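# Four arms sort items into containers by sticker color

## Task

Put every item into the container whose color matches the color of the sticker on that item.

## Robot and tools

Setup: four identical i2rt Big YAM arms, named arm1, arm2, arm3 and arm4, work in one shared space. Each has six revolute joints, a two-finger gripper and a wrist camera (arm1_cam_wrist to arm4_cam_wrist). Four fixed room cameras also watch: cam_room_a1, cam_room_a2, cam_room_b1, cam_room_b2. Each arm's foot (base_link) faces along its own +x. Calibrated feet, in metres and wxyz quaternions: arm1 at (-0.644, +1.377, +0.914) q=(+0.682, +0.007, +0.004, +0.731); arm2 at (-0.655, -0.555, +0.928) q=(+0.747, +0.002, +0.000, -0.665); arm3 at (+0.651, -1.332, +0.868) q=(+0.663, -0.004, -0.006, -0.748); arm4 at (+0.648, +0.477, +0.879) q=(+0.687, +0.001, +0.003, +0.727). The hand reaches roughly 1.0 m from the joint1 axis at most.

Frame: a single scene frame, origin on the floor, +z up. The "hand" point lies between the finger pads, about 1 cm short of the tips. In hand coordinates the fingers point along +z and open/close along y. The printed hand position may be off, more so when the arm is stretched. hand_target is where the hand would be at the joint targets currently held; under load the hand may sit short of it.

Tool move: arguments are arm1..arm4 (each optional) plus cameras. An arm left out gets nothing new. Each arm's entry may carry:
- joints: absolute targets keyed by joint1_rad..joint6_rad (radians) and gripper_m (metres, fingertip gap). Ranges: joint1_rad -2.879..2.879 (rotation about the foot, positive counter-clockwise from above, 0 = along the foot's facing); joint2_rad 0..3.141 (shoulder, 0 = upper arm pointing back, positive lifts it up and forward); joint3_rad 0..3.019 (elbow, 0 = folded); joint4_rad -1.692..1.57 (hand pitch, positive tips fingers up); joint5_rad -1.57..1.57 (hand yaw, positive to the arm's right); joint6_rad -2.094..2.094 (roll, positive clockwise viewed from behind the hand); gripper_m 0..0.093.
- target: one list of seven numbers [x, y, z, qw, qx, qy, qz], an absolute hand pose in the scene frame in metres, same format as the printed "hand" line. The hand travels in a straight line from its hand_target toward it. When target is given, joints may only contain gripper_m.
- speed: top speed of that straight path, 0.002..0.5 m/s (default 0.25); rotation capped at twice that in rad/s. Only valid with target.
Example for one arm: {"target": [x, y, z, qw, qx, qy, qz], "speed": 0.25}. All motions in one call start at once; all hand paths finish together, paced by the slowest. Paths last 0.5 to 10 s and are cut off at 10 s; a whole action lasts at most 15 s. Paths ignore obstacles and other arms. Each step clips the commanded pose to within 100 mm and 20 degrees of the measured hand, then solves damped IK (position favoured). Expect errors of a centimetre or more, overshoot of speed near full extension, and wide swings when commanding joints directly. Unknown keys make a call invalid; out-of-range values get it refused, and a refusal (or a stop) cancels the remaining move, wait and finished_scene calls of that reply.

cameras: list of camera names, [] for none, omitted/null/["all"] for all.

Results: each arm's state (joint_positions, Joint velocities in rad/s and m/s, joint torques, hand, hand_target, statuses), then images in the order given by the "pictures" line; images may lag the state slightly. "move: arm1 done; arm2 time_out" summarises each moved arm. Arms under "as last shown" were not commanded: statuses read "not commanded" and other lines are repeats. "within noise" means velocities are effectively zero. Status words: off_target (stopped away from the goal, may still push); time_out (joints hold a target near where they stood and keep pushing; on_its_own lists those not yet there; send the reported position to relax); "joint command not followed" / "pose unreachable" (a self/arm collision check blocked it; joints show not_followed and may keep trying). on_its_own "held at" is a target, not a reading. Torques are in joint order, signed toward increasing position, offset and noisy; joints 3 and 4 wrap at ±28 N m.

Gripper: gripping a hard part reads up to ~0.005 m narrower than the part (some read up to 0.002 wider). Closed on nothing: 0.000..0.003. Full force comes about 0.005 m below the first-touch reading (deeper for soft, small or round items); soft items crush more with smaller targets. Release by sending a value well above the reading.

wait: seconds 0..10, optional cameras; robots keep their last commands, returns full state.
zoom_image: camera plus region [x0, y0, x1, y1] in pixels from the top-left, at most 504x504; only cameras in the latest images.
read_manual: section "licences" gives URDF licence text; no motion.
finished_scene: scene number 1..3; ends the scene for good, so only call once every item sits in its matching container and will stay there.

Avoid: items leaving the work area or hitting the floor; dropping or releasing moving items; slams and hard hits; arms squeezing each other (including one gripper closing on another's fingers); nothing reports arm contact and the collision check can be late. Arms keep pushing on contact, and long pushing, holding loads or staying stretched heats motors: MOTOR HOT at 85 °C, and at 100 °C the arm goes limp for 30-60 s (OVER-TEMPERATURE FAULT, keys read limit_stop_at_motor_heat; resend targets afterwards). The scene keeps running while you think, holding the last command. Objects may occasionally get nudged by something else.

Each tool is called after "Emit:" in YAML: its name, and indented under it one key for each argument.

## Session

Emit:
move:

Scene clock: 0.00 s.
Joint torques (N m): no reading
Motor temperatures (°C): arm1=[22 24 25 23 21 21 21] | arm2=[24 24 24 22 22 20 23] | arm3=[24 24 23 24 24 23 23] | arm4=[23 21 22 22 25 21 24]
Heat: arm1: hottest joint3_rad 25 °C; arm2: hottest joint1_rad 24 °C; arm3: hottest joint1_rad 24 °C; arm4: hottest joint5_rad 25 °C.
Joint velocities: within noise
arm1.joint_positions: joint1_rad=-0.126 joint2_rad=+0.534 joint3_rad=+1.403 joint4_rad=-1.611 joint5_rad=-0.026 joint6_rad=-0.127 gripper_m=+0.09396
arm1.joint_status: not commanded
arm1.hand: x=-0.6307 y=+1.5344 z=+1.4214 quat_wxyz=(-0.298, +0.671, -0.622, -0.272) (m; scene frame)
arm1.hand_target: x=-0.6306 y=+1.5327 z=+1.4326 quat_wxyz=(-0.308, +0.666, -0.618, -0.280) (m; scene frame)
arm1.hand_status: not commanded
arm2.joint_positions: joint1_rad=-0.045 joint2_rad=+0.390 joint3_rad=+1.428 joint4_rad=-1.186 joint5_rad=+0.166 joint6_rad=-0.774 gripper_m=+0.09396
arm2.joint_status: not commanded
arm2.hand: x=-0.6756 y=-0.6916 z=+1.5578 quat_wxyz=(-0.217, -0.319, -0.688, +0.615) (m; scene frame)
arm2.hand_target: x=-0.6760 y=-0.6854 z=+1.5652 quat_wxyz=(-0.221, -0.317, -0.681, +0.622) (m; scene frame)
arm2.hand_status: not commanded
arm3.joint_positions: joint1_rad=+0.075 joint2_rad=+0.276 joint3_rad=+1.523 joint4_rad=-1.599 joint5_rad=-0.185 joint6_rad=-0.597 gripper_m=+0.09396
arm3.joint_status: not commanded
arm3.hand: x=+0.6803 y=-1.3506 z=+1.4452 quat_wxyz=(-0.326, -0.350, -0.735, +0.481) (m; scene frame)
arm3.hand_target: x=+0.6804 y=-1.3484 z=+1.4507 quat_wxyz=(-0.328, -0.347, -0.731, +0.487) (m; scene frame)
arm3.hand_status: not commanded
arm4.joint_positions: joint1_rad=+0.109 joint2_rad=+0.555 joint3_rad=+1.556 joint4_rad=-1.251 joint5_rad=+0.178 joint6_rad=-0.775 gripper_m=+0.09396
arm4.joint_status: not commanded
arm4.hand: x=+0.6522 y=+0.6599 z=+1.5276 quat_wxyz=(-0.572, +0.731, -0.297, -0.221) (m; scene frame)
arm4.hand_target: x=+0.6531 y=+0.6547 z=+1.5360 quat_wxyz=(-0.580, +0.725, -0.296, -0.226) (m; scene frame)
arm4.hand_status: not commanded
pictures: arm1_cam_wrist, arm2_cam_wrist, arm3_cam_wrist, arm4_cam_wrist, cam_room_a1, cam_room_a2, cam_room_b1, cam_room_b2
Images, in order (width x height): arm1_cam_wrist 672x504, arm2_cam_wrist 672x504, arm3_cam_wrist 672x504, arm4_cam_wrist 672x504, cam_room_a1 672x504, cam_room_a2 672x504, cam_room_b1 672x504, cam_room_b2 672x504.

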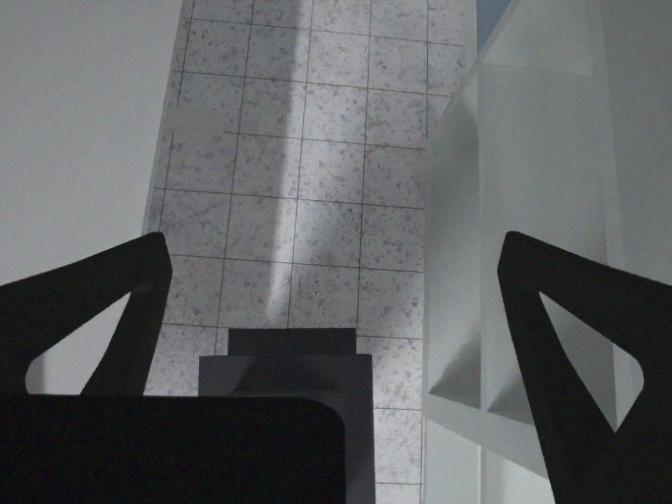

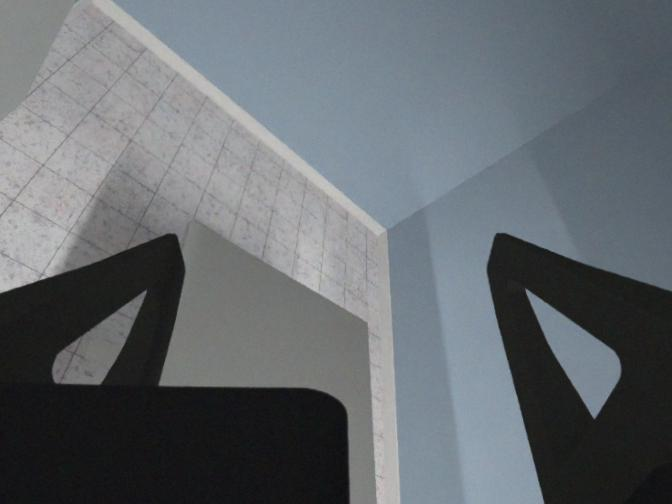

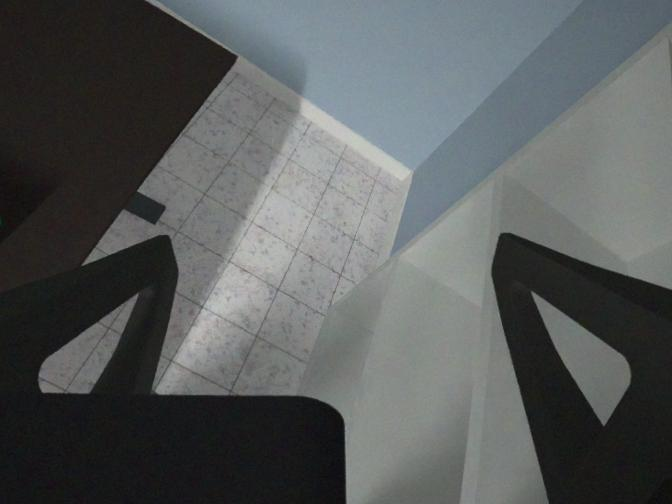

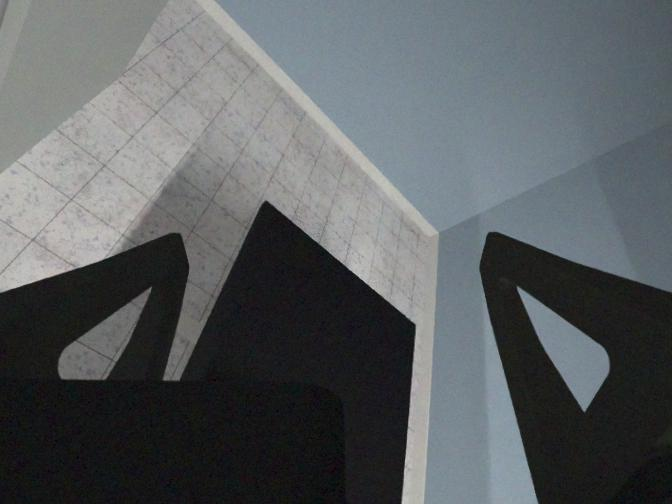

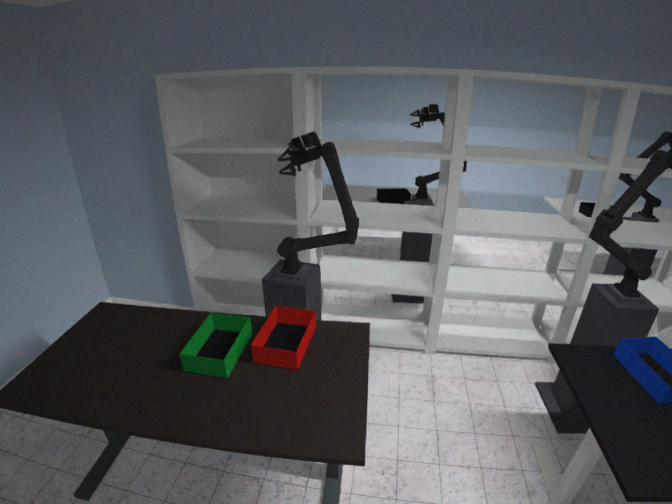

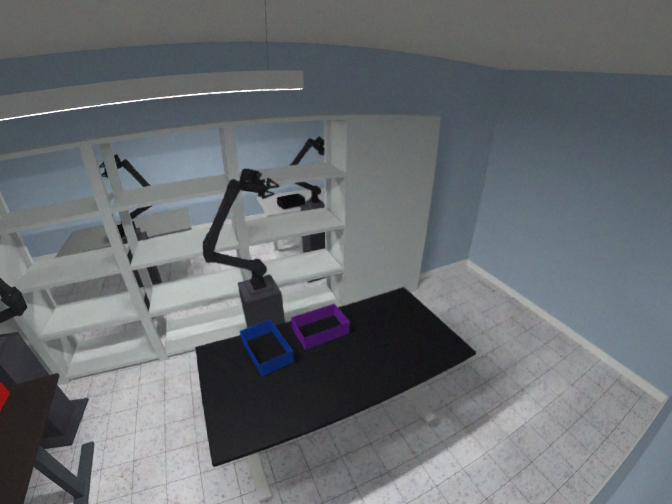

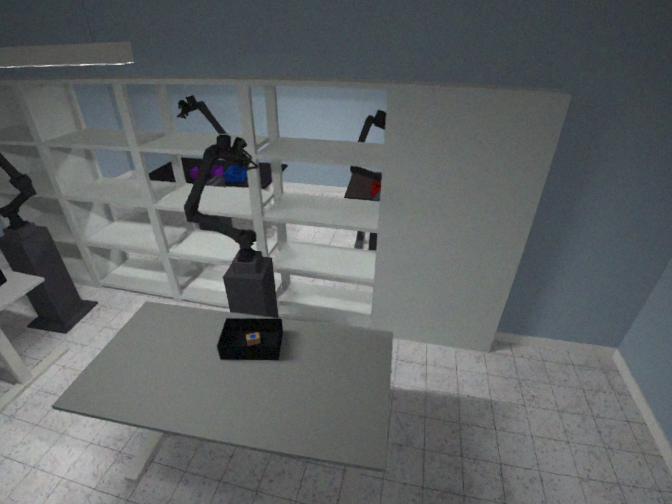

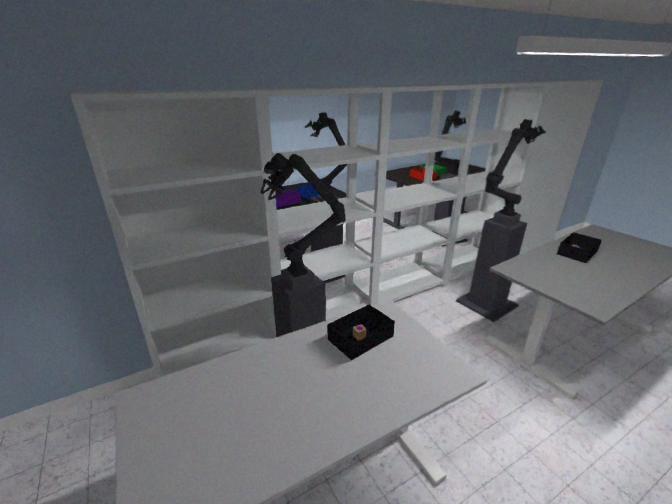

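Emit:
zoom_image:
  camera: "cam_room_b1"
  region: [190, 200, 310, 380]

Emit:
zoom_image:
  camera: "cam_room_b2"
  region: [250, 240, 430, 380]

Emit:
zoom_image:
  camera: "cam_room_a2"
  region: [80, 100, 440, 400]

Emit:
zoom_image:
  camera: "cam_room_a1"
  region: [150, 60, 650, 400]

Emit:
zoom_image:
  camera: "cam_room_b1"
  region: [0, 60, 400, 360]

Emit:
zoom_image:
  camera: "cam_room_b2"
  region: [70, 80, 550, 360]

Scaled by 2.800.

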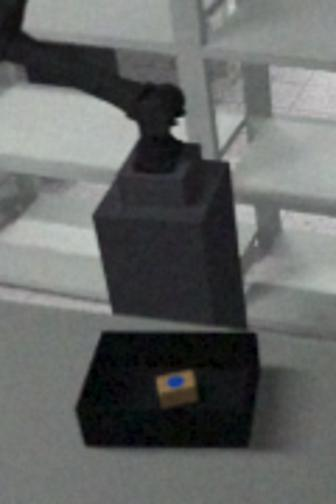

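Scaled by 2.800.

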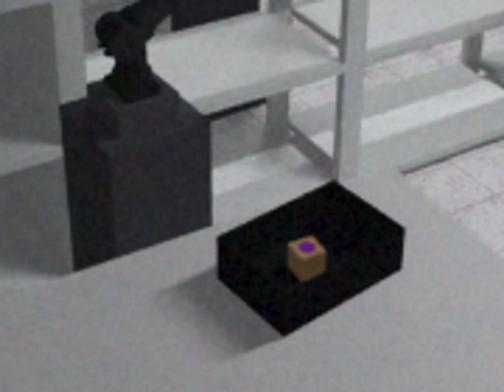

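Scaled by 1.400.

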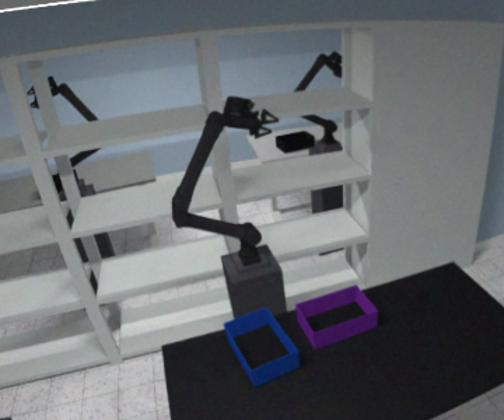

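Scaled by 1.008.

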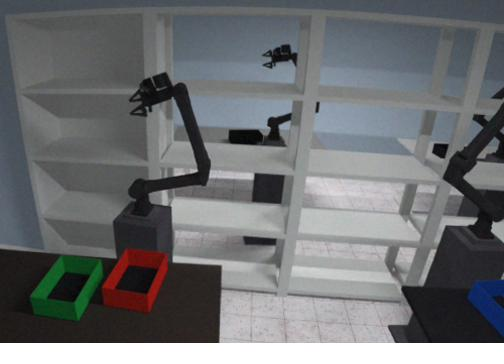

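Scaled by 1.260.

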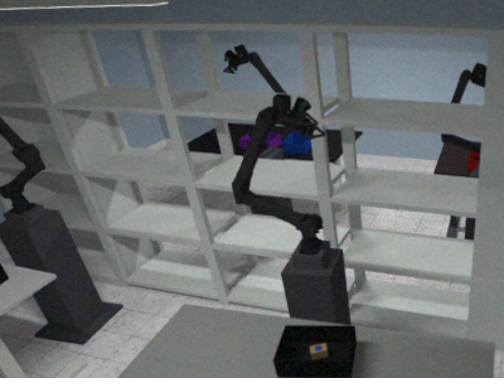

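Scaled by 1.050.

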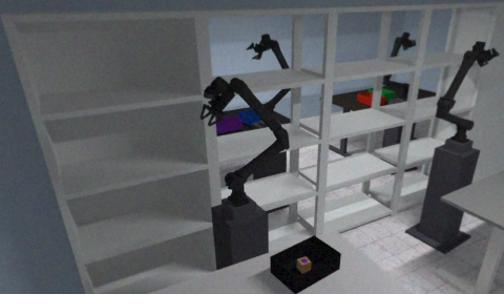

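Emit:
move:
  arm1: {"joints":{"joint1_rad":1.5,"joint2_rad":1.51,"joint3_rad":1.44,"joint4_rad":-1.49,"joint5_rad":0,"joint6_rad":0}}
  arm2: {"joints":{"joint1_rad":-1.5,"joint2_rad":1.51,"joint3_rad":1.44,"joint4_rad":-1.49,"joint5_rad":0,"joint6_rad":0}}
  arm3: {"joints":{"joint1_rad":1.5,"joint2_rad":1.51,"joint3_rad":1.44,"joint4_rad":-1.49,"joint5_rad":0,"joint6_rad":0}}
  arm4: {"joints":{"joint1_rad":-1.5,"joint2_rad":1.51,"joint3_rad":1.44,"joint4_rad":-1.49,"joint5_rad":0,"joint6_rad":0}}

Scene clock: 57.53 s.
Joint torques (N m): arm1=[-2.26 -12.4 12.37 0.24 0.08 0.08] | arm2=[1.38 -14.1 12 0.27 -0.01 0.2] | arm3=[0.79 -15.09 9.11 -0.18 0.04 0.02] | arm4=[1.26 -15.09 8.87 -0.34 0.09 0.17]
Motor temperatures (°C): arm1=[22 24 29 24 21 21 21] | arm2=[24 25 27 23 22 20 23] | arm3=[24 25 24 24 24 23 23] | arm4=[23 22 27 22 25 21 24]
Heat: arm1: hottest joint3_rad 29 °C; arm2: hottest joint3_rad 27 °C; arm3: hottest joint2_rad 25 °C; arm4: hottest joint3_rad 27 °C.
move: arm1 done; arm2 done; arm3 done; arm4 done
Joint velocities: within noise
arm1.joint_positions: joint1_rad=+1.503 joint2_rad=+1.530 joint3_rad=+1.419 joint4_rad=-1.488 joint5_rad=-0.002 joint6_rad=-0.006 gripper_m=+0.09398
arm1.joint_status: all done
arm1.hand: x=-1.0869 y=+1.3763 z=+1.1444 quat_wxyz=(-0.001, +1.000, +0.003, +0.007) (m; scene frame)
arm1.hand_target: x=-1.0903 y=+1.3780 z=+1.1612 quat_wxyz=(-0.001, +1.000, -0.001, -0.013) (m; scene frame)
arm1.hand_status: not commanded
arm2.joint_positions: joint1_rad=-1.509 joint2_rad=+1.498 joint3_rad=+1.429 joint4_rad=-1.478 joint5_rad=+0.000 joint6_rad=-0.013 gripper_m=+0.09396
arm2.joint_status: all done
arm2.hand: x=-1.0972 y=-0.6355 z=+1.1679 quat_wxyz=(+0.001, -0.995, -0.096, +0.010) (m; scene frame)
arm2.hand_target: x=-1.0981 y=-0.6396 z=+1.1672 quat_wxyz=(+0.001, -0.996, -0.094, +0.004) (m; scene frame)
arm2.hand_status: not commanded
arm3.joint_positions: joint1_rad=+1.502 joint2_rad=+1.518 joint3_rad=+1.433 joint4_rad=-1.487 joint5_rad=+0.000 joint6_rad=-0.008 gripper_m=+0.09398
arm3.joint_status: all done
arm3.hand: x=+1.0925 y=-1.4134 z=+1.1031 quat_wxyz=(-0.001, -0.090, -0.996, +0.007) (m; scene frame)
arm3.hand_target: x=+1.0926 y=-1.4145 z=+1.1092 quat_wxyz=(-0.006, -0.096, -0.995, +0.007) (m; scene frame)
arm3.hand_status: not commanded
arm4.joint_positions: joint1_rad=-1.506 joint2_rad=+1.518 joint3_rad=+1.433 joint4_rad=-1.480 joint5_rad=+0.000 joint6_rad=-0.012 gripper_m=+0.09397
arm4.joint_status: all done
arm4.hand: x=+1.0974 y=+0.5324 z=+1.1106 quat_wxyz=(+0.000, +0.067, -0.998, +0.002) (m; scene frame)
arm4.hand_target: x=+1.0957 y=+0.5349 z=+1.1171 quat_wxyz=(-0.003, +0.064, -0.998, +0.001) (m; scene frame)
arm4.hand_status: not commanded
pictures: arm1_cam_wrist, arm2_cam_wrist, arm3_cam_wrist, arm4_cam_wrist, cam_room_a1, cam_room_a2, cam_room_b1, cam_room_b2
Images, in order (width x height): arm1_cam_wrist 672x504, arm2_cam_wrist 672x504, arm3_cam_wrist 672x504, arm4_cam_wrist 672x504, cam_room_a1 672x504, cam_room_a2 672x504, cam_room_b1 672x504, cam_room_b2 672x504.

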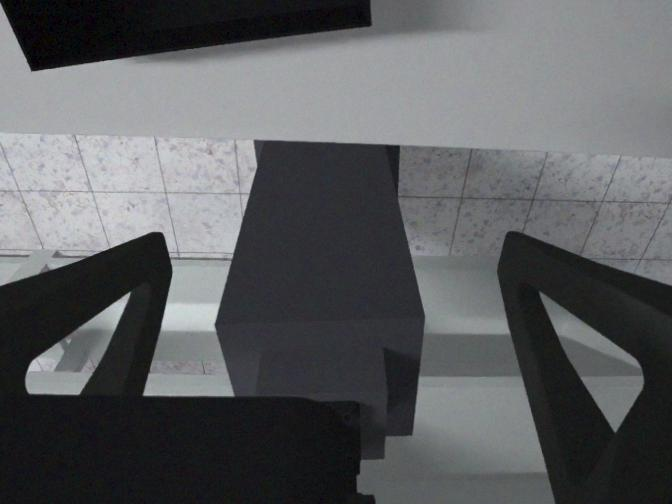

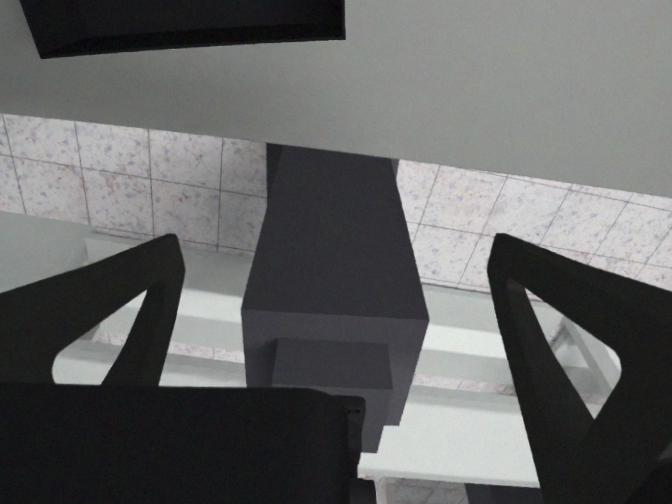

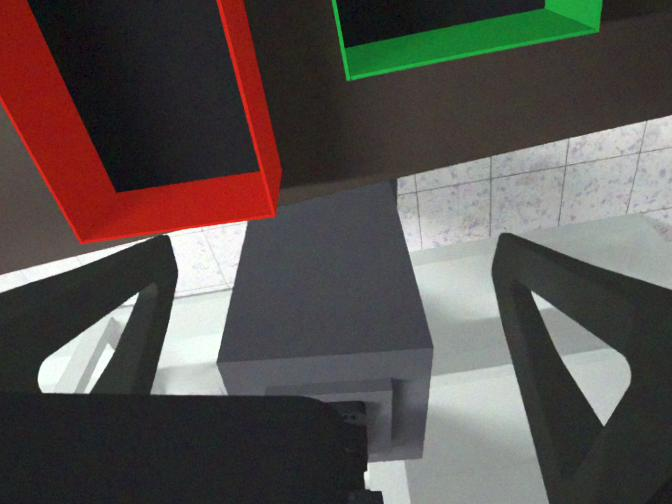

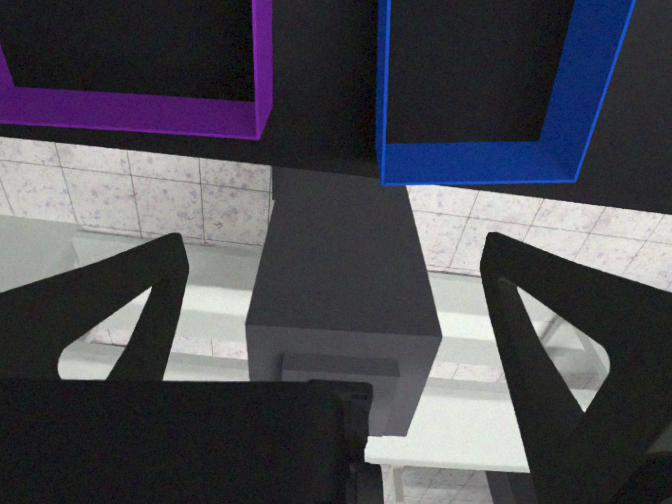

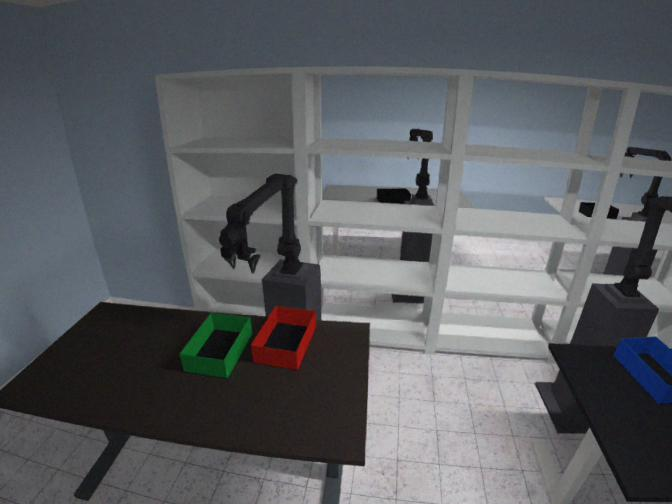

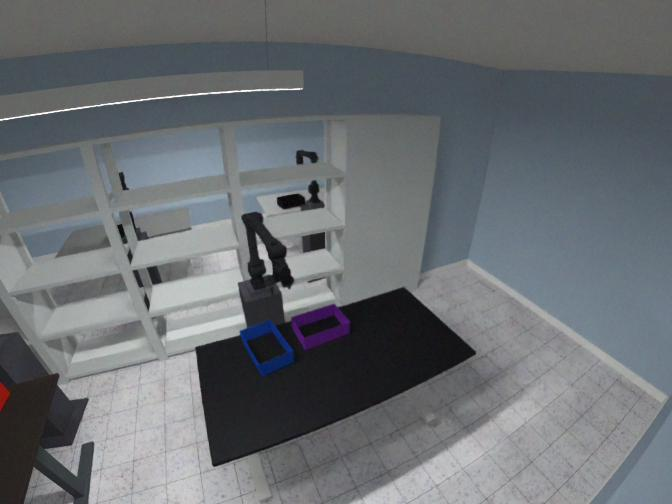

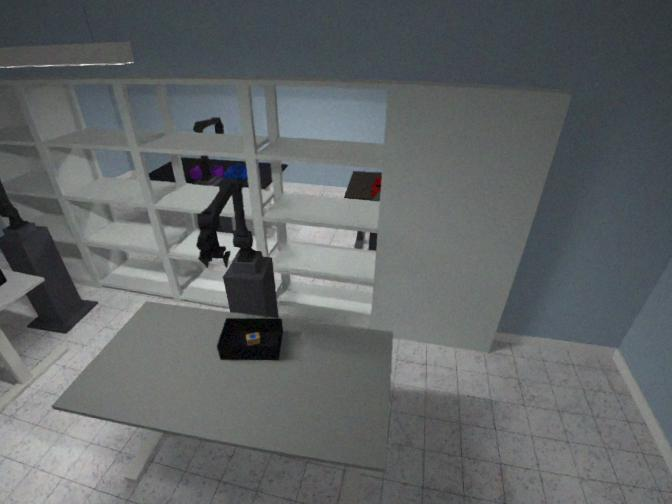

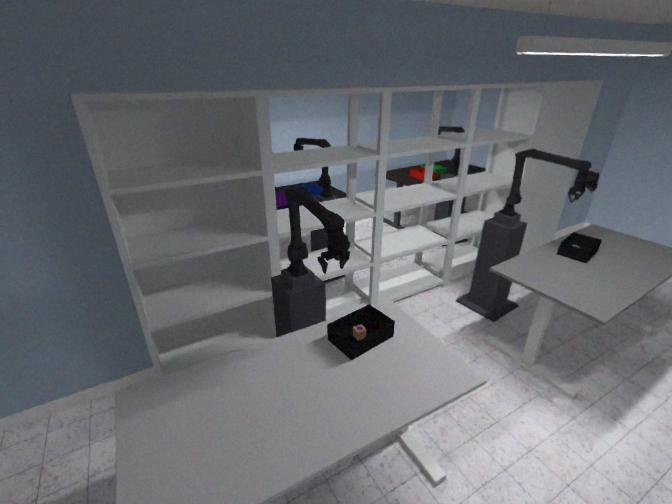

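Emit:
move:
  arm1: {"joints":{"joint1_rad":1.707,"joint2_rad":1.464,"joint3_rad":1.068,"joint4_rad":-0.546}}
  arm2: {"joints":{"joint1_rad":-1.3,"joint2_rad":1.464,"joint3_rad":1.068,"joint4_rad":-0.546}}
  arm4: {"joints":{"joint1_rad":1.3,"joint2_rad":0.534,"joint3_rad":1.403,"joint4_rad":-0.87}}
  arm3: {"joints":{"joint1_rad":-1.3,"joint2_rad":0.534,"joint3_rad":1.403,"joint4_rad":-0.87}}

Scene clock: 94.00 s.
Joint torques (N m): arm1=[-2.84 -10.34 11.85 2.1 0.06 0.11] | arm2=[0.21 -13.74 11.08 2.67 0.03 0.19] | arm3=[0.62 3.49 7.98 2.13 -0.08 0] | arm4=[1.03 4.66 7.42 1.84 0.19 0.18]
Motor temperatures (°C): arm1=[22 25 32 23 21 21 21] | arm2=[24 25 29 22 22 20 23] | arm3=[24 26 26 24 24 23 23] | arm4=[23 24 29 22 24 21 24]
Heat: arm1: hottest joint3_rad 32 °C; arm2: hottest joint3_rad 29 °C; arm3: hottest joint2_rad 26 °C; arm4: hottest joint3_rad 29 °C.
move: arm1 done; arm2 done; arm3 done; arm4 done
Joint velocities: within noise
arm1.joint_positions: joint1_rad=+1.716 joint2_rad=+1.466 joint3_rad=+1.053 joint4_rad=-0.566 joint5_rad=-0.002 joint6_rad=-0.006 gripper_m=+0.09398
arm1.joint_status: all done
arm1.hand: x=-1.1658 y=+1.2630 z=+1.0785 quat_wxyz=(+0.029, +0.949, +0.106, -0.297) (m; scene frame)
arm1.hand_target: x=-1.1756 y=+1.2661 z=+1.0900 quat_wxyz=(+0.030, +0.944, +0.098, -0.315) (m; scene frame)
arm1.hand_status: not commanded
arm2.joint_positions: joint1_rad=-1.294 joint2_rad=+1.455 joint3_rad=+1.071 joint4_rad=-0.564 joint5_rad=-0.001 joint6_rad=-0.013 gripper_m=+0.09396
arm2.joint_status: all done
arm2.hand: x=-1.1572 y=-0.7642 z=+1.0985 quat_wxyz=(-0.057, -0.933, -0.193, +0.300) (m; scene frame)
arm2.hand_target: x=-1.1609 y=-0.7619 z=+1.0946 quat_wxyz=(-0.058, -0.934, -0.184, +0.302) (m; scene frame)
arm2.hand_status: not commanded
arm3.joint_positions: joint1_rad=-1.290 joint2_rad=+0.531 joint3_rad=+1.394 joint4_rad=-0.879 joint5_rad=+0.002 joint6_rad=-0.005 gripper_m=+0.09399
arm3.joint_status: all done
arm3.hand: x=+0.4287 y=-1.3574 z=+1.5345 quat_wxyz=(-0.059, -0.711, -0.053, +0.699) (m; scene frame)
arm3.hand_target: x=+0.4296 y=-1.3553 z=+1.5408 quat_wxyz=(-0.058, -0.706, -0.048, +0.705) (m; scene frame)
arm3.hand_status: not commanded
arm4.joint_positions: joint1_rad=+1.295 joint2_rad=+0.526 joint3_rad=+1.396 joint4_rad=-0.881 joint5_rad=-0.003 joint6_rad=-0.012 gripper_m=+0.09400
arm4.joint_status: all done
arm4.hand: x=+0.4356 y=+0.5276 z=+1.5486 quat_wxyz=(-0.079, +0.706, -0.074, -0.700) (m; scene frame)
arm4.hand_target: x=+0.4332 y=+0.5275 z=+1.5531 quat_wxyz=(-0.074, +0.702, -0.077, -0.704) (m; scene frame)
arm4.hand_status: not commanded
pictures: arm1_cam_wrist, arm2_cam_wrist, arm3_cam_wrist, arm4_cam_wrist, cam_room_a1, cam_room_a2, cam_room_b1, cam_room_b2
Images, in order (width x height): arm1_cam_wrist 672x504, arm2_cam_wrist 672x504, arm3_cam_wrist 672x504, arm4_cam_wrist 672x504, cam_room_a1 672x504, cam_room_a2 672x504, cam_room_b1 672x504, cam_room_b2 672x504.

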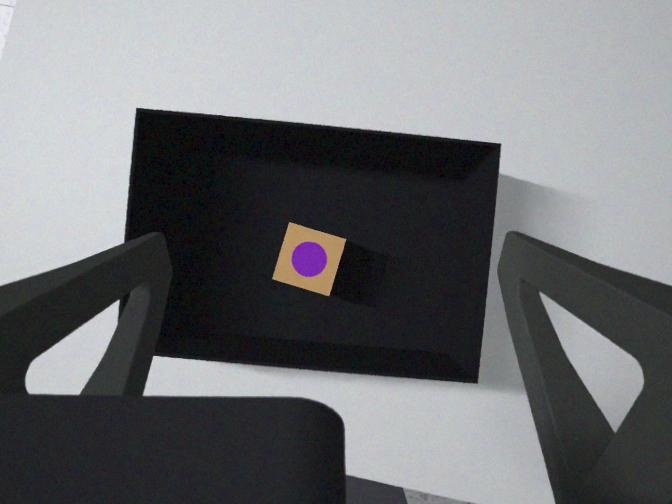

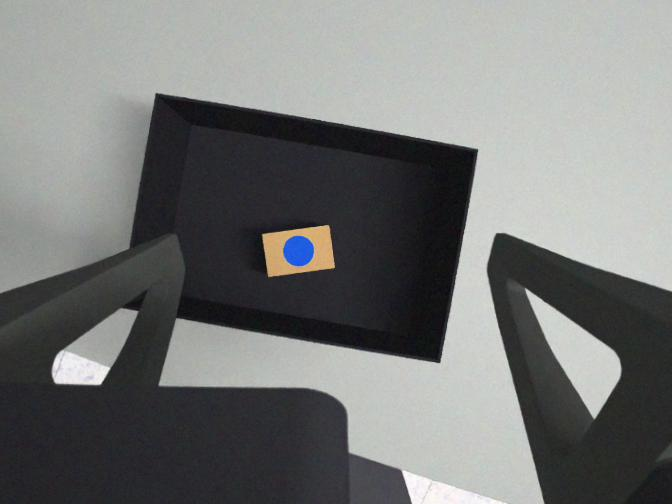

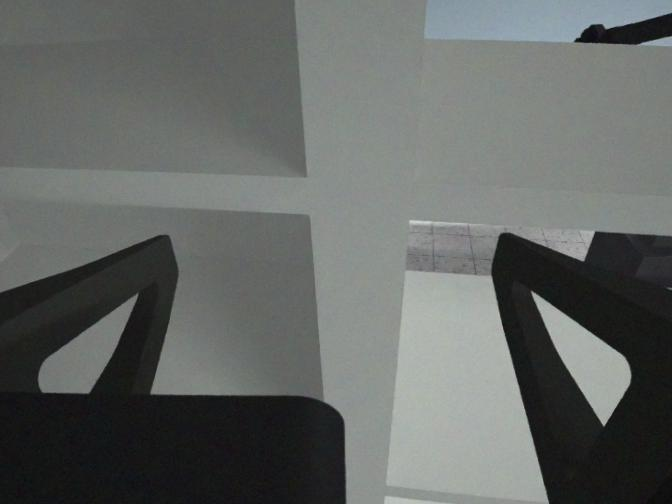

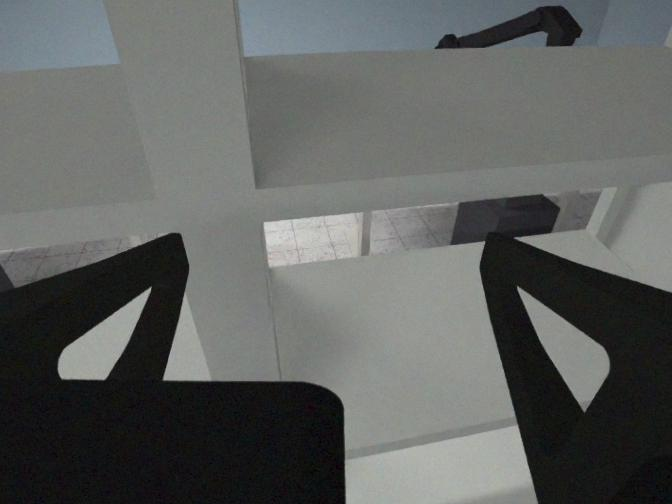

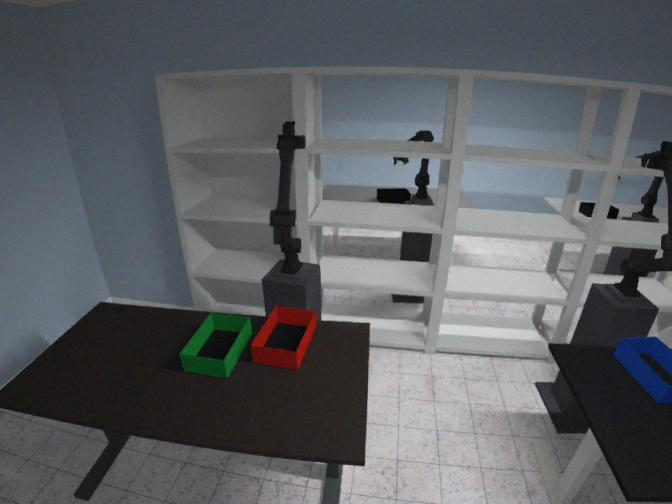

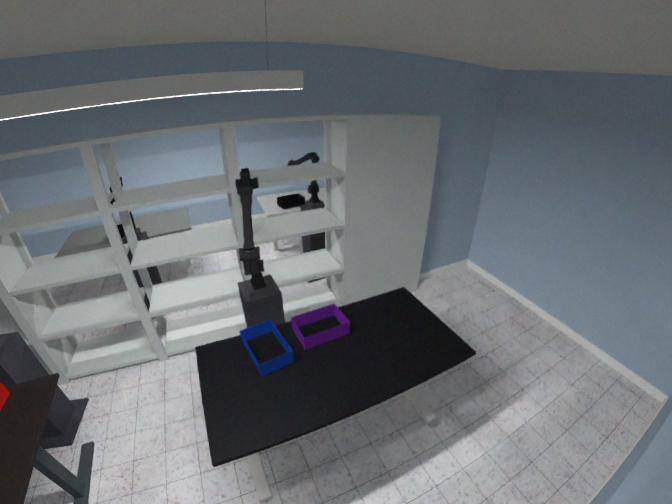

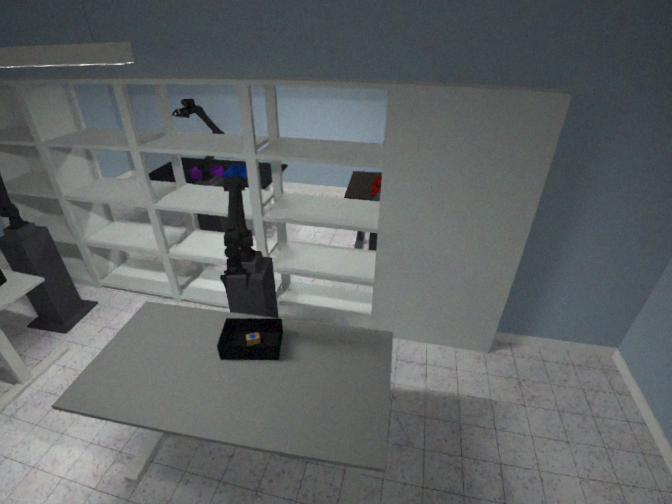

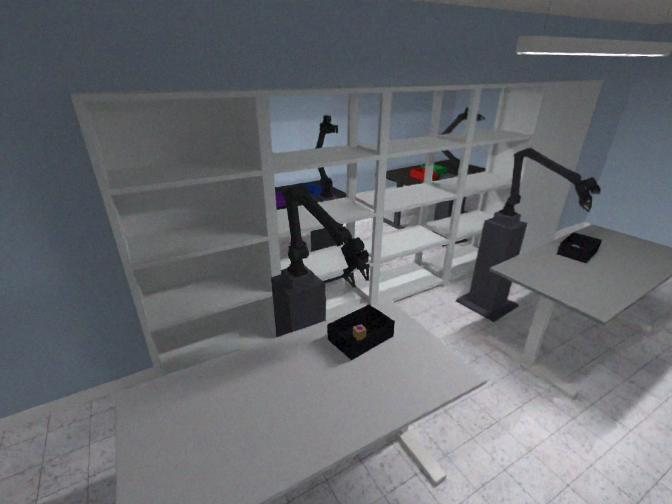

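Emit:
move:
  arm1: {"target":[-1.162,1.240,0.93,0.0060,-0.9611,0.0210,0.2756]}
  arm2: {"target":[-1.147,-0.7955,0.93,0.0739,0.9261,0.2576,-0.2655]}
  arm4: {"joints":{"joint1_rad":-1.53,"joint2_rad":1.464,"joint3_rad":1.068,"joint4_rad":-0.546}}
  cameras: ["arm1_cam_wrist","arm2_cam_wrist","arm4_cam_wrist"]

Scene clock: 159.17 s.
Joint torques (N m): arm1=[-1.38 -11.87 8.61 2.1 0.21 0.14] | arm2=[1.26 -15.33 8.27 2.55 -0.19 -0.07] | arm3=[0.5 3.6 7.97 2.09 -0.09 0.01] | arm4=[1.49 -14.51 9.05 1.1 0.03 0.14]
Motor temperatures (°C): arm1=[22 26 34 24 21 21 21] | arm2=[24 25 31 23 22 20 23] | arm3=[24 25 27 24 24 23 23] | arm4=[23 22 28 22 24 21 24]
Heat: arm1: hottest joint3_rad 34 °C; arm2: hottest joint3_rad 31 °C; arm3: hottest joint3_rad 27 °C; arm4: hottest joint3_rad 28 °C.
move: arm1 done; arm2 done; arm4 done
Joint velocities: within noise
arm1.joint_positions: joint1_rad=+1.813 joint2_rad=+1.733 joint3_rad=+0.926 joint4_rad=-0.278 joint5_rad=+0.180 joint6_rad=+0.307 gripper_m=+0.09398
arm1.joint_status: not commanded
arm1.hand: x=-1.1558 y=+1.2455 z=+0.9241 quat_wxyz=(-0.011, +0.965, -0.019, -0.262) (m; scene frame)
arm1.hand_target: x=-1.1619 y=+1.2401 z=+0.9301 quat_wxyz=(-0.006, +0.961, -0.021, -0.275) (m; scene frame)
arm1.hand_status: done (0.010 m and 1.7 deg from the pose sent, 0.150 m and 15.3 deg at the start)
arm2.joint_positions: joint1_rad=-1.257 joint2_rad=+1.735 joint3_rad=+0.938 joint4_rad=-0.210 joint5_rad=-0.055 joint6_rad=-0.074 gripper_m=+0.09396
arm2.joint_status: not commanded
arm2.hand: x=-1.1498 y=-0.7926 z=+0.9381 quat_wxyz=(-0.074, -0.928, -0.248, +0.267) (m; scene frame)
arm2.hand_target: x=-1.1468 y=-0.7954 z=+0.9301 quat_wxyz=(-0.074, -0.926, -0.258, +0.265) (m; scene frame)
arm2.hand_status: done (0.009 m and 1.2 deg from the pose sent, 0.172 m and 8.6 deg at the start)
arm3: as last shown
arm4.joint_positions: joint1_rad=-1.538 joint2_rad=+1.470 joint3_rad=+1.060 joint4_rad=-0.549 joint5_rad=+0.001 joint6_rad=-0.011 gripper_m=+0.09403
arm4.joint_status: all done
arm4.hand: x=+1.1894 y=+0.5255 z=+1.0370 quat_wxyz=(-0.299, +0.048, -0.953, -0.010) (m; scene frame)
arm4.hand_target: x=+1.1922 y=+0.5304 z=+1.0444 quat_wxyz=(-0.306, +0.047, -0.951, -0.013) (m; scene frame)
arm4.hand_status: not commanded
pictures: arm1_cam_wrist, arm2_cam_wrist, arm4_cam_wrist
Images, in order (width x height): arm1_cam_wrist 672x504, arm2_cam_wrist 672x504, arm4_cam_wrist 672x504.

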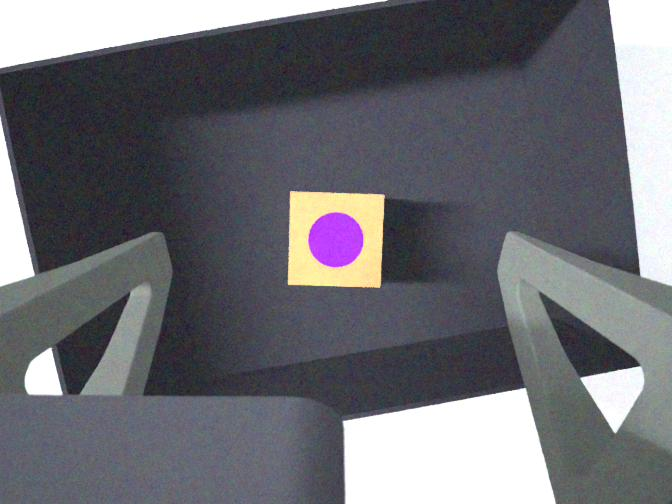

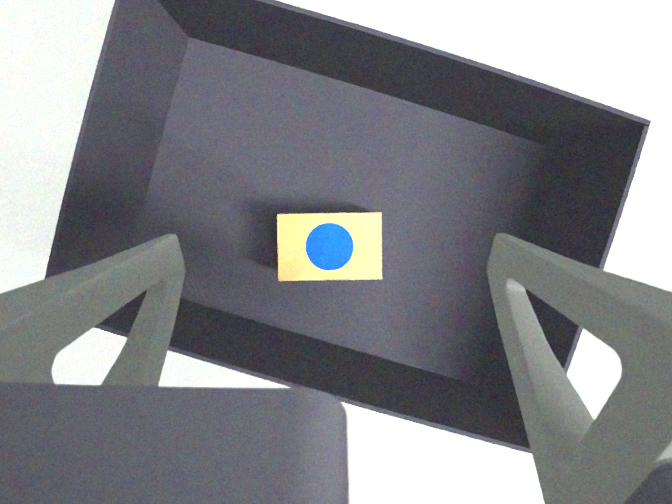

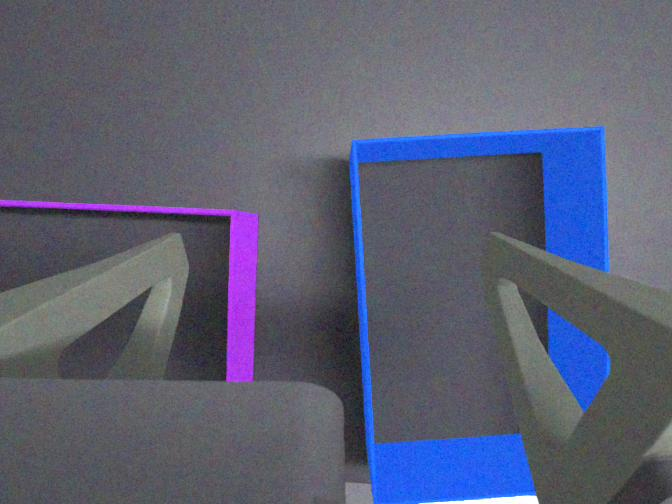

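Emit:
move:
  arm1: {"target":[-1.158,1.240,0.782,0.0060,-0.9611,0.0210,0.2756],"speed":0.15}
  arm2: {"target":[-1.145,-0.7966,0.768,0.0739,0.9261,0.2576,-0.2655],"speed":0.15}
  arm4: {"joints":{"joint1_rad":-1.089}}
  cameras: ["arm1_cam_wrist","arm2_cam_wrist","arm4_cam_wrist"]

Scene clock: 177.90 s.
Joint torques (N m): arm1=[-1.08 -13.22 5.39 1.87 0.22 0.08] | arm2=[1.49 -16.26 6.49 2.5 -0.09 -0.05] | arm3=[0.5 3.55 8.01 2.1 -0.08 -0.01] | arm4=[0.09 -14.74 9.16 1.18 0.11 0.16]
Motor temperatures (°C): arm1=[22 26 32 23 21 21 21] | arm2=[24 25 30 23 22 20 23] | arm3=[24 25 27 24 24 23 23] | arm4=[23 22 30 22 24 21 24]
Heat: arm1: hottest joint3_rad 32 °C; arm2: hottest joint3_rad 30 °C; arm3: hottest joint3_rad 27 °C; arm4: hottest joint3_rad 30 °C.
move: arm1 done; arm2 done; arm4 done
Joint velocities: within noise
arm1.joint_positions: joint1_rad=+1.814 joint2_rad=+2.085 joint3_rad=+0.890 joint4_rad=+0.112 joint5_rad=+0.182 joint6_rad=+0.311 gripper_m=+0.09398
arm1.joint_status: not commanded
arm1.hand: x=-1.1520 y=+1.2478 z=+0.7786 quat_wxyz=(-0.011, +0.964, -0.021, -0.264) (m; scene frame)
arm1.hand_target: x=-1.1579 y=+1.2399 z=+0.7821 quat_wxyz=(-0.006, +0.961, -0.021, -0.275) (m; scene frame)
arm1.hand_status: done (0.010 m and 1.5 deg from the pose sent, 0.142 m and 1.7 deg at the start)
arm2.joint_positions: joint1_rad=-1.255 joint2_rad=+2.128 joint3_rad=+0.911 joint4_rad=+0.197 joint5_rad=-0.055 joint6_rad=-0.073 gripper_m=+0.09396
arm2.joint_status: not commanded
arm2.hand: x=-1.1417 y=-0.7896 z=+0.7746 quat_wxyz=(-0.073, -0.930, -0.248, +0.261) (m; scene frame)
arm2.hand_target: x=-1.1447 y=-0.7966 z=+0.7682 quat_wxyz=(-0.074, -0.926, -0.258, +0.265) (m; scene frame)
arm2.hand_status: done (0.010 m and 1.3 deg from the pose sent, 0.170 m and 1.2 deg at the start)
arm3: as last shown
arm4.joint_positions: joint1_rad=-1.083 joint2_rad=+1.470 joint3_rad=+1.060 joint4_rad=-0.549 joint5_rad=+0.000 joint6_rad=-0.011 gripper_m=+0.09404
arm4.joint_status: all done
arm4.hand: x=+1.1132 y=+0.7588 z=+1.0365 quat_wxyz=(-0.288, +0.262, -0.918, -0.079) (m; scene frame)
arm4.hand_target: x=+1.1177 y=+0.7574 z=+1.0439 quat_wxyz=(-0.295, +0.253, -0.918, -0.081) (m; scene frame)
arm4.hand_status: not commanded
pictures: arm1_cam_wrist, arm2_cam_wrist, arm4_cam_wrist
Images, in order (width x height): arm1_cam_wrist 672x504, arm2_cam_wrist 672x504, arm4_cam_wrist 672x504.

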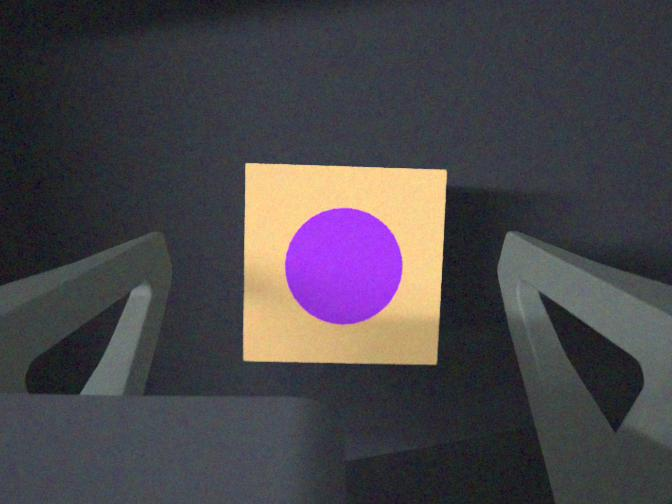

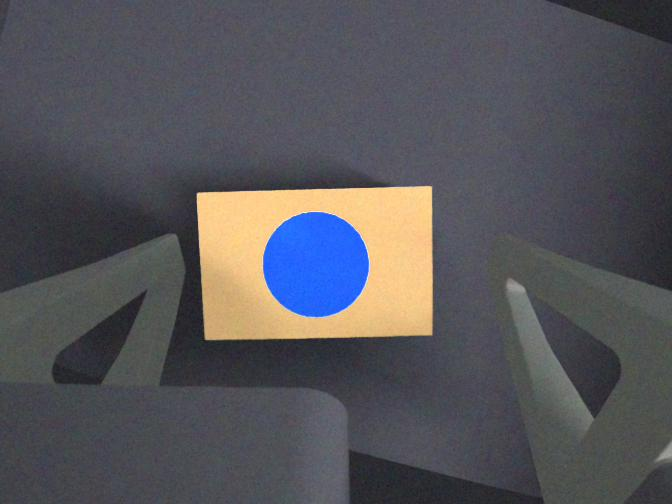

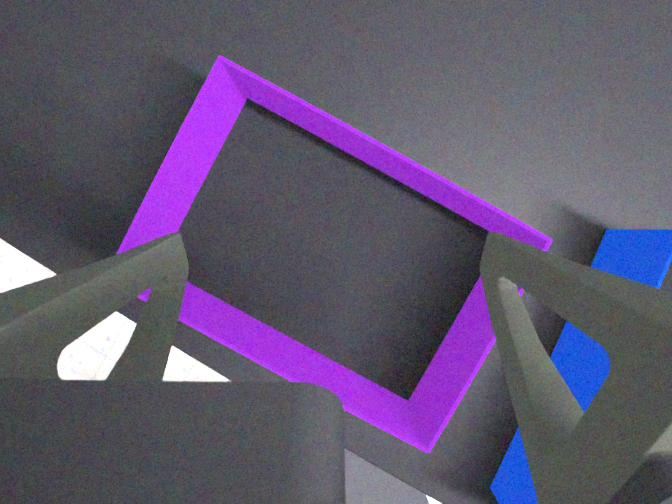

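Emit:
move:
  arm1: {"target":[-1.158,1.238,0.776,0.0060,-0.9611,0.0210,0.2756],"speed":0.1,"joints":{"gripper_m":0.042}}
  arm2: {"target":[-1.148,-0.8036,0.762,0.0739,0.9261,0.2576,-0.2655],"speed":0.1,"joints":{"gripper_m":0.05}}
  cameras: ["arm1_cam_wrist","arm2_cam_wrist"]

Scene clock: 185.83 s.
Joint torques (N m): arm1=[-0.56 -11.52 5.86 1.95 0.23 0.11] | arm2=[1.55 -14.92 7.45 2.44 0.11 0.05] | arm3=[0.56 3.55 8.02 2.11 -0.08 -0.01] | arm4=[0.44 -14.56 9.13 1.05 0.09 0.16]
Motor temperatures (°C): arm1=[22 26 31 23 21 21 21] | arm2=[24 25 30 23 22 20 23] | arm3=[24 25 27 24 24 23 23] | arm4=[23 23 31 22 24 21 24]
Heat: arm1: hottest joint3_rad 31 °C; arm2: hottest joint3_rad 30 °C; arm3: hottest joint3_rad 27 °C; arm4: hottest joint3_rad 31 °C.
move: arm1 off_target; arm2 off_target
Joint velocities: within noise
arm1.joint_positions: joint1_rad=+1.818 joint2_rad=+2.087 joint3_rad=+0.890 joint4_rad=+0.123 joint5_rad=+0.185 joint6_rad=+0.313 gripper_m=+0.05049
arm1.joint_status: gripper_m off_target (ended at +0.05052, target +0.04200)
arm1.hand: x=-1.1533 y=+1.2458 z=+0.7790 quat_wxyz=(-0.011, +0.963, -0.021, -0.268) (m; scene frame)
arm1.hand_target: x=-1.1578 y=+1.2381 z=+0.7761 quat_wxyz=(-0.006, +0.961, -0.021, -0.275) (m; scene frame)
arm1.hand_status: done (0.010 m and 1.0 deg from the pose sent, 0.012 m and 1.5 deg at the start)
arm2.joint_positions: joint1_rad=-1.245 joint2_rad=+2.134 joint3_rad=+0.919 joint4_rad=+0.202 joint5_rad=-0.053 joint6_rad=-0.073 gripper_m=+0.06455
arm2.joint_status: gripper_m off_target (ended at +0.06458, target +0.05000)
arm2.hand: x=-1.1433 y=-0.7960 z=+0.7746 quat_wxyz=(-0.075, -0.928, -0.252, +0.265) (m; scene frame)
arm2.hand_target: x=-1.1473 y=-0.8033 z=+0.7624 quat_wxyz=(-0.074, -0.926, -0.258, +0.265) (m; scene frame)
arm2.hand_status: off_target (0.015 m and 0.6 deg from the pose sent, 0.020 m and 1.3 deg at the start)
arm3, arm4: as last shown
pictures: arm1_cam_wrist, arm2_cam_wrist
Images, in order (width x height): arm1_cam_wrist 672x504, arm2_cam_wrist 672x504.

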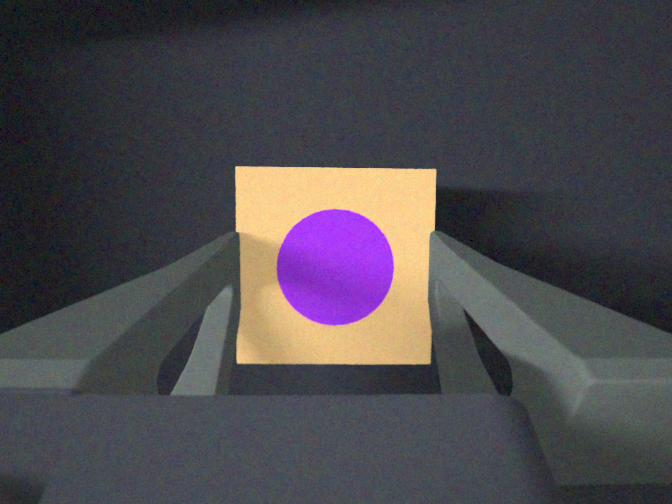

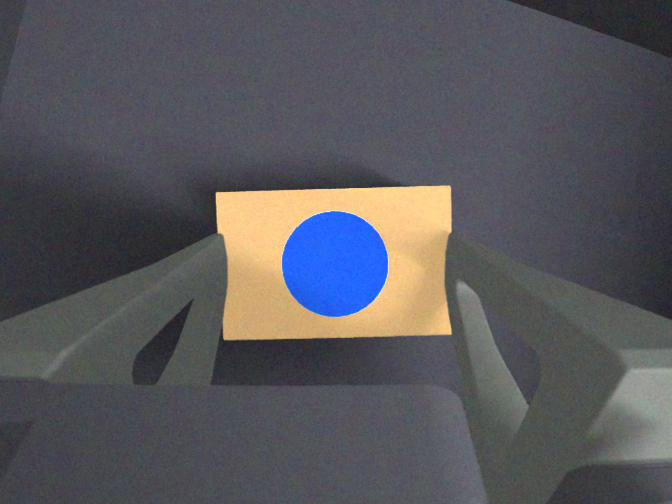

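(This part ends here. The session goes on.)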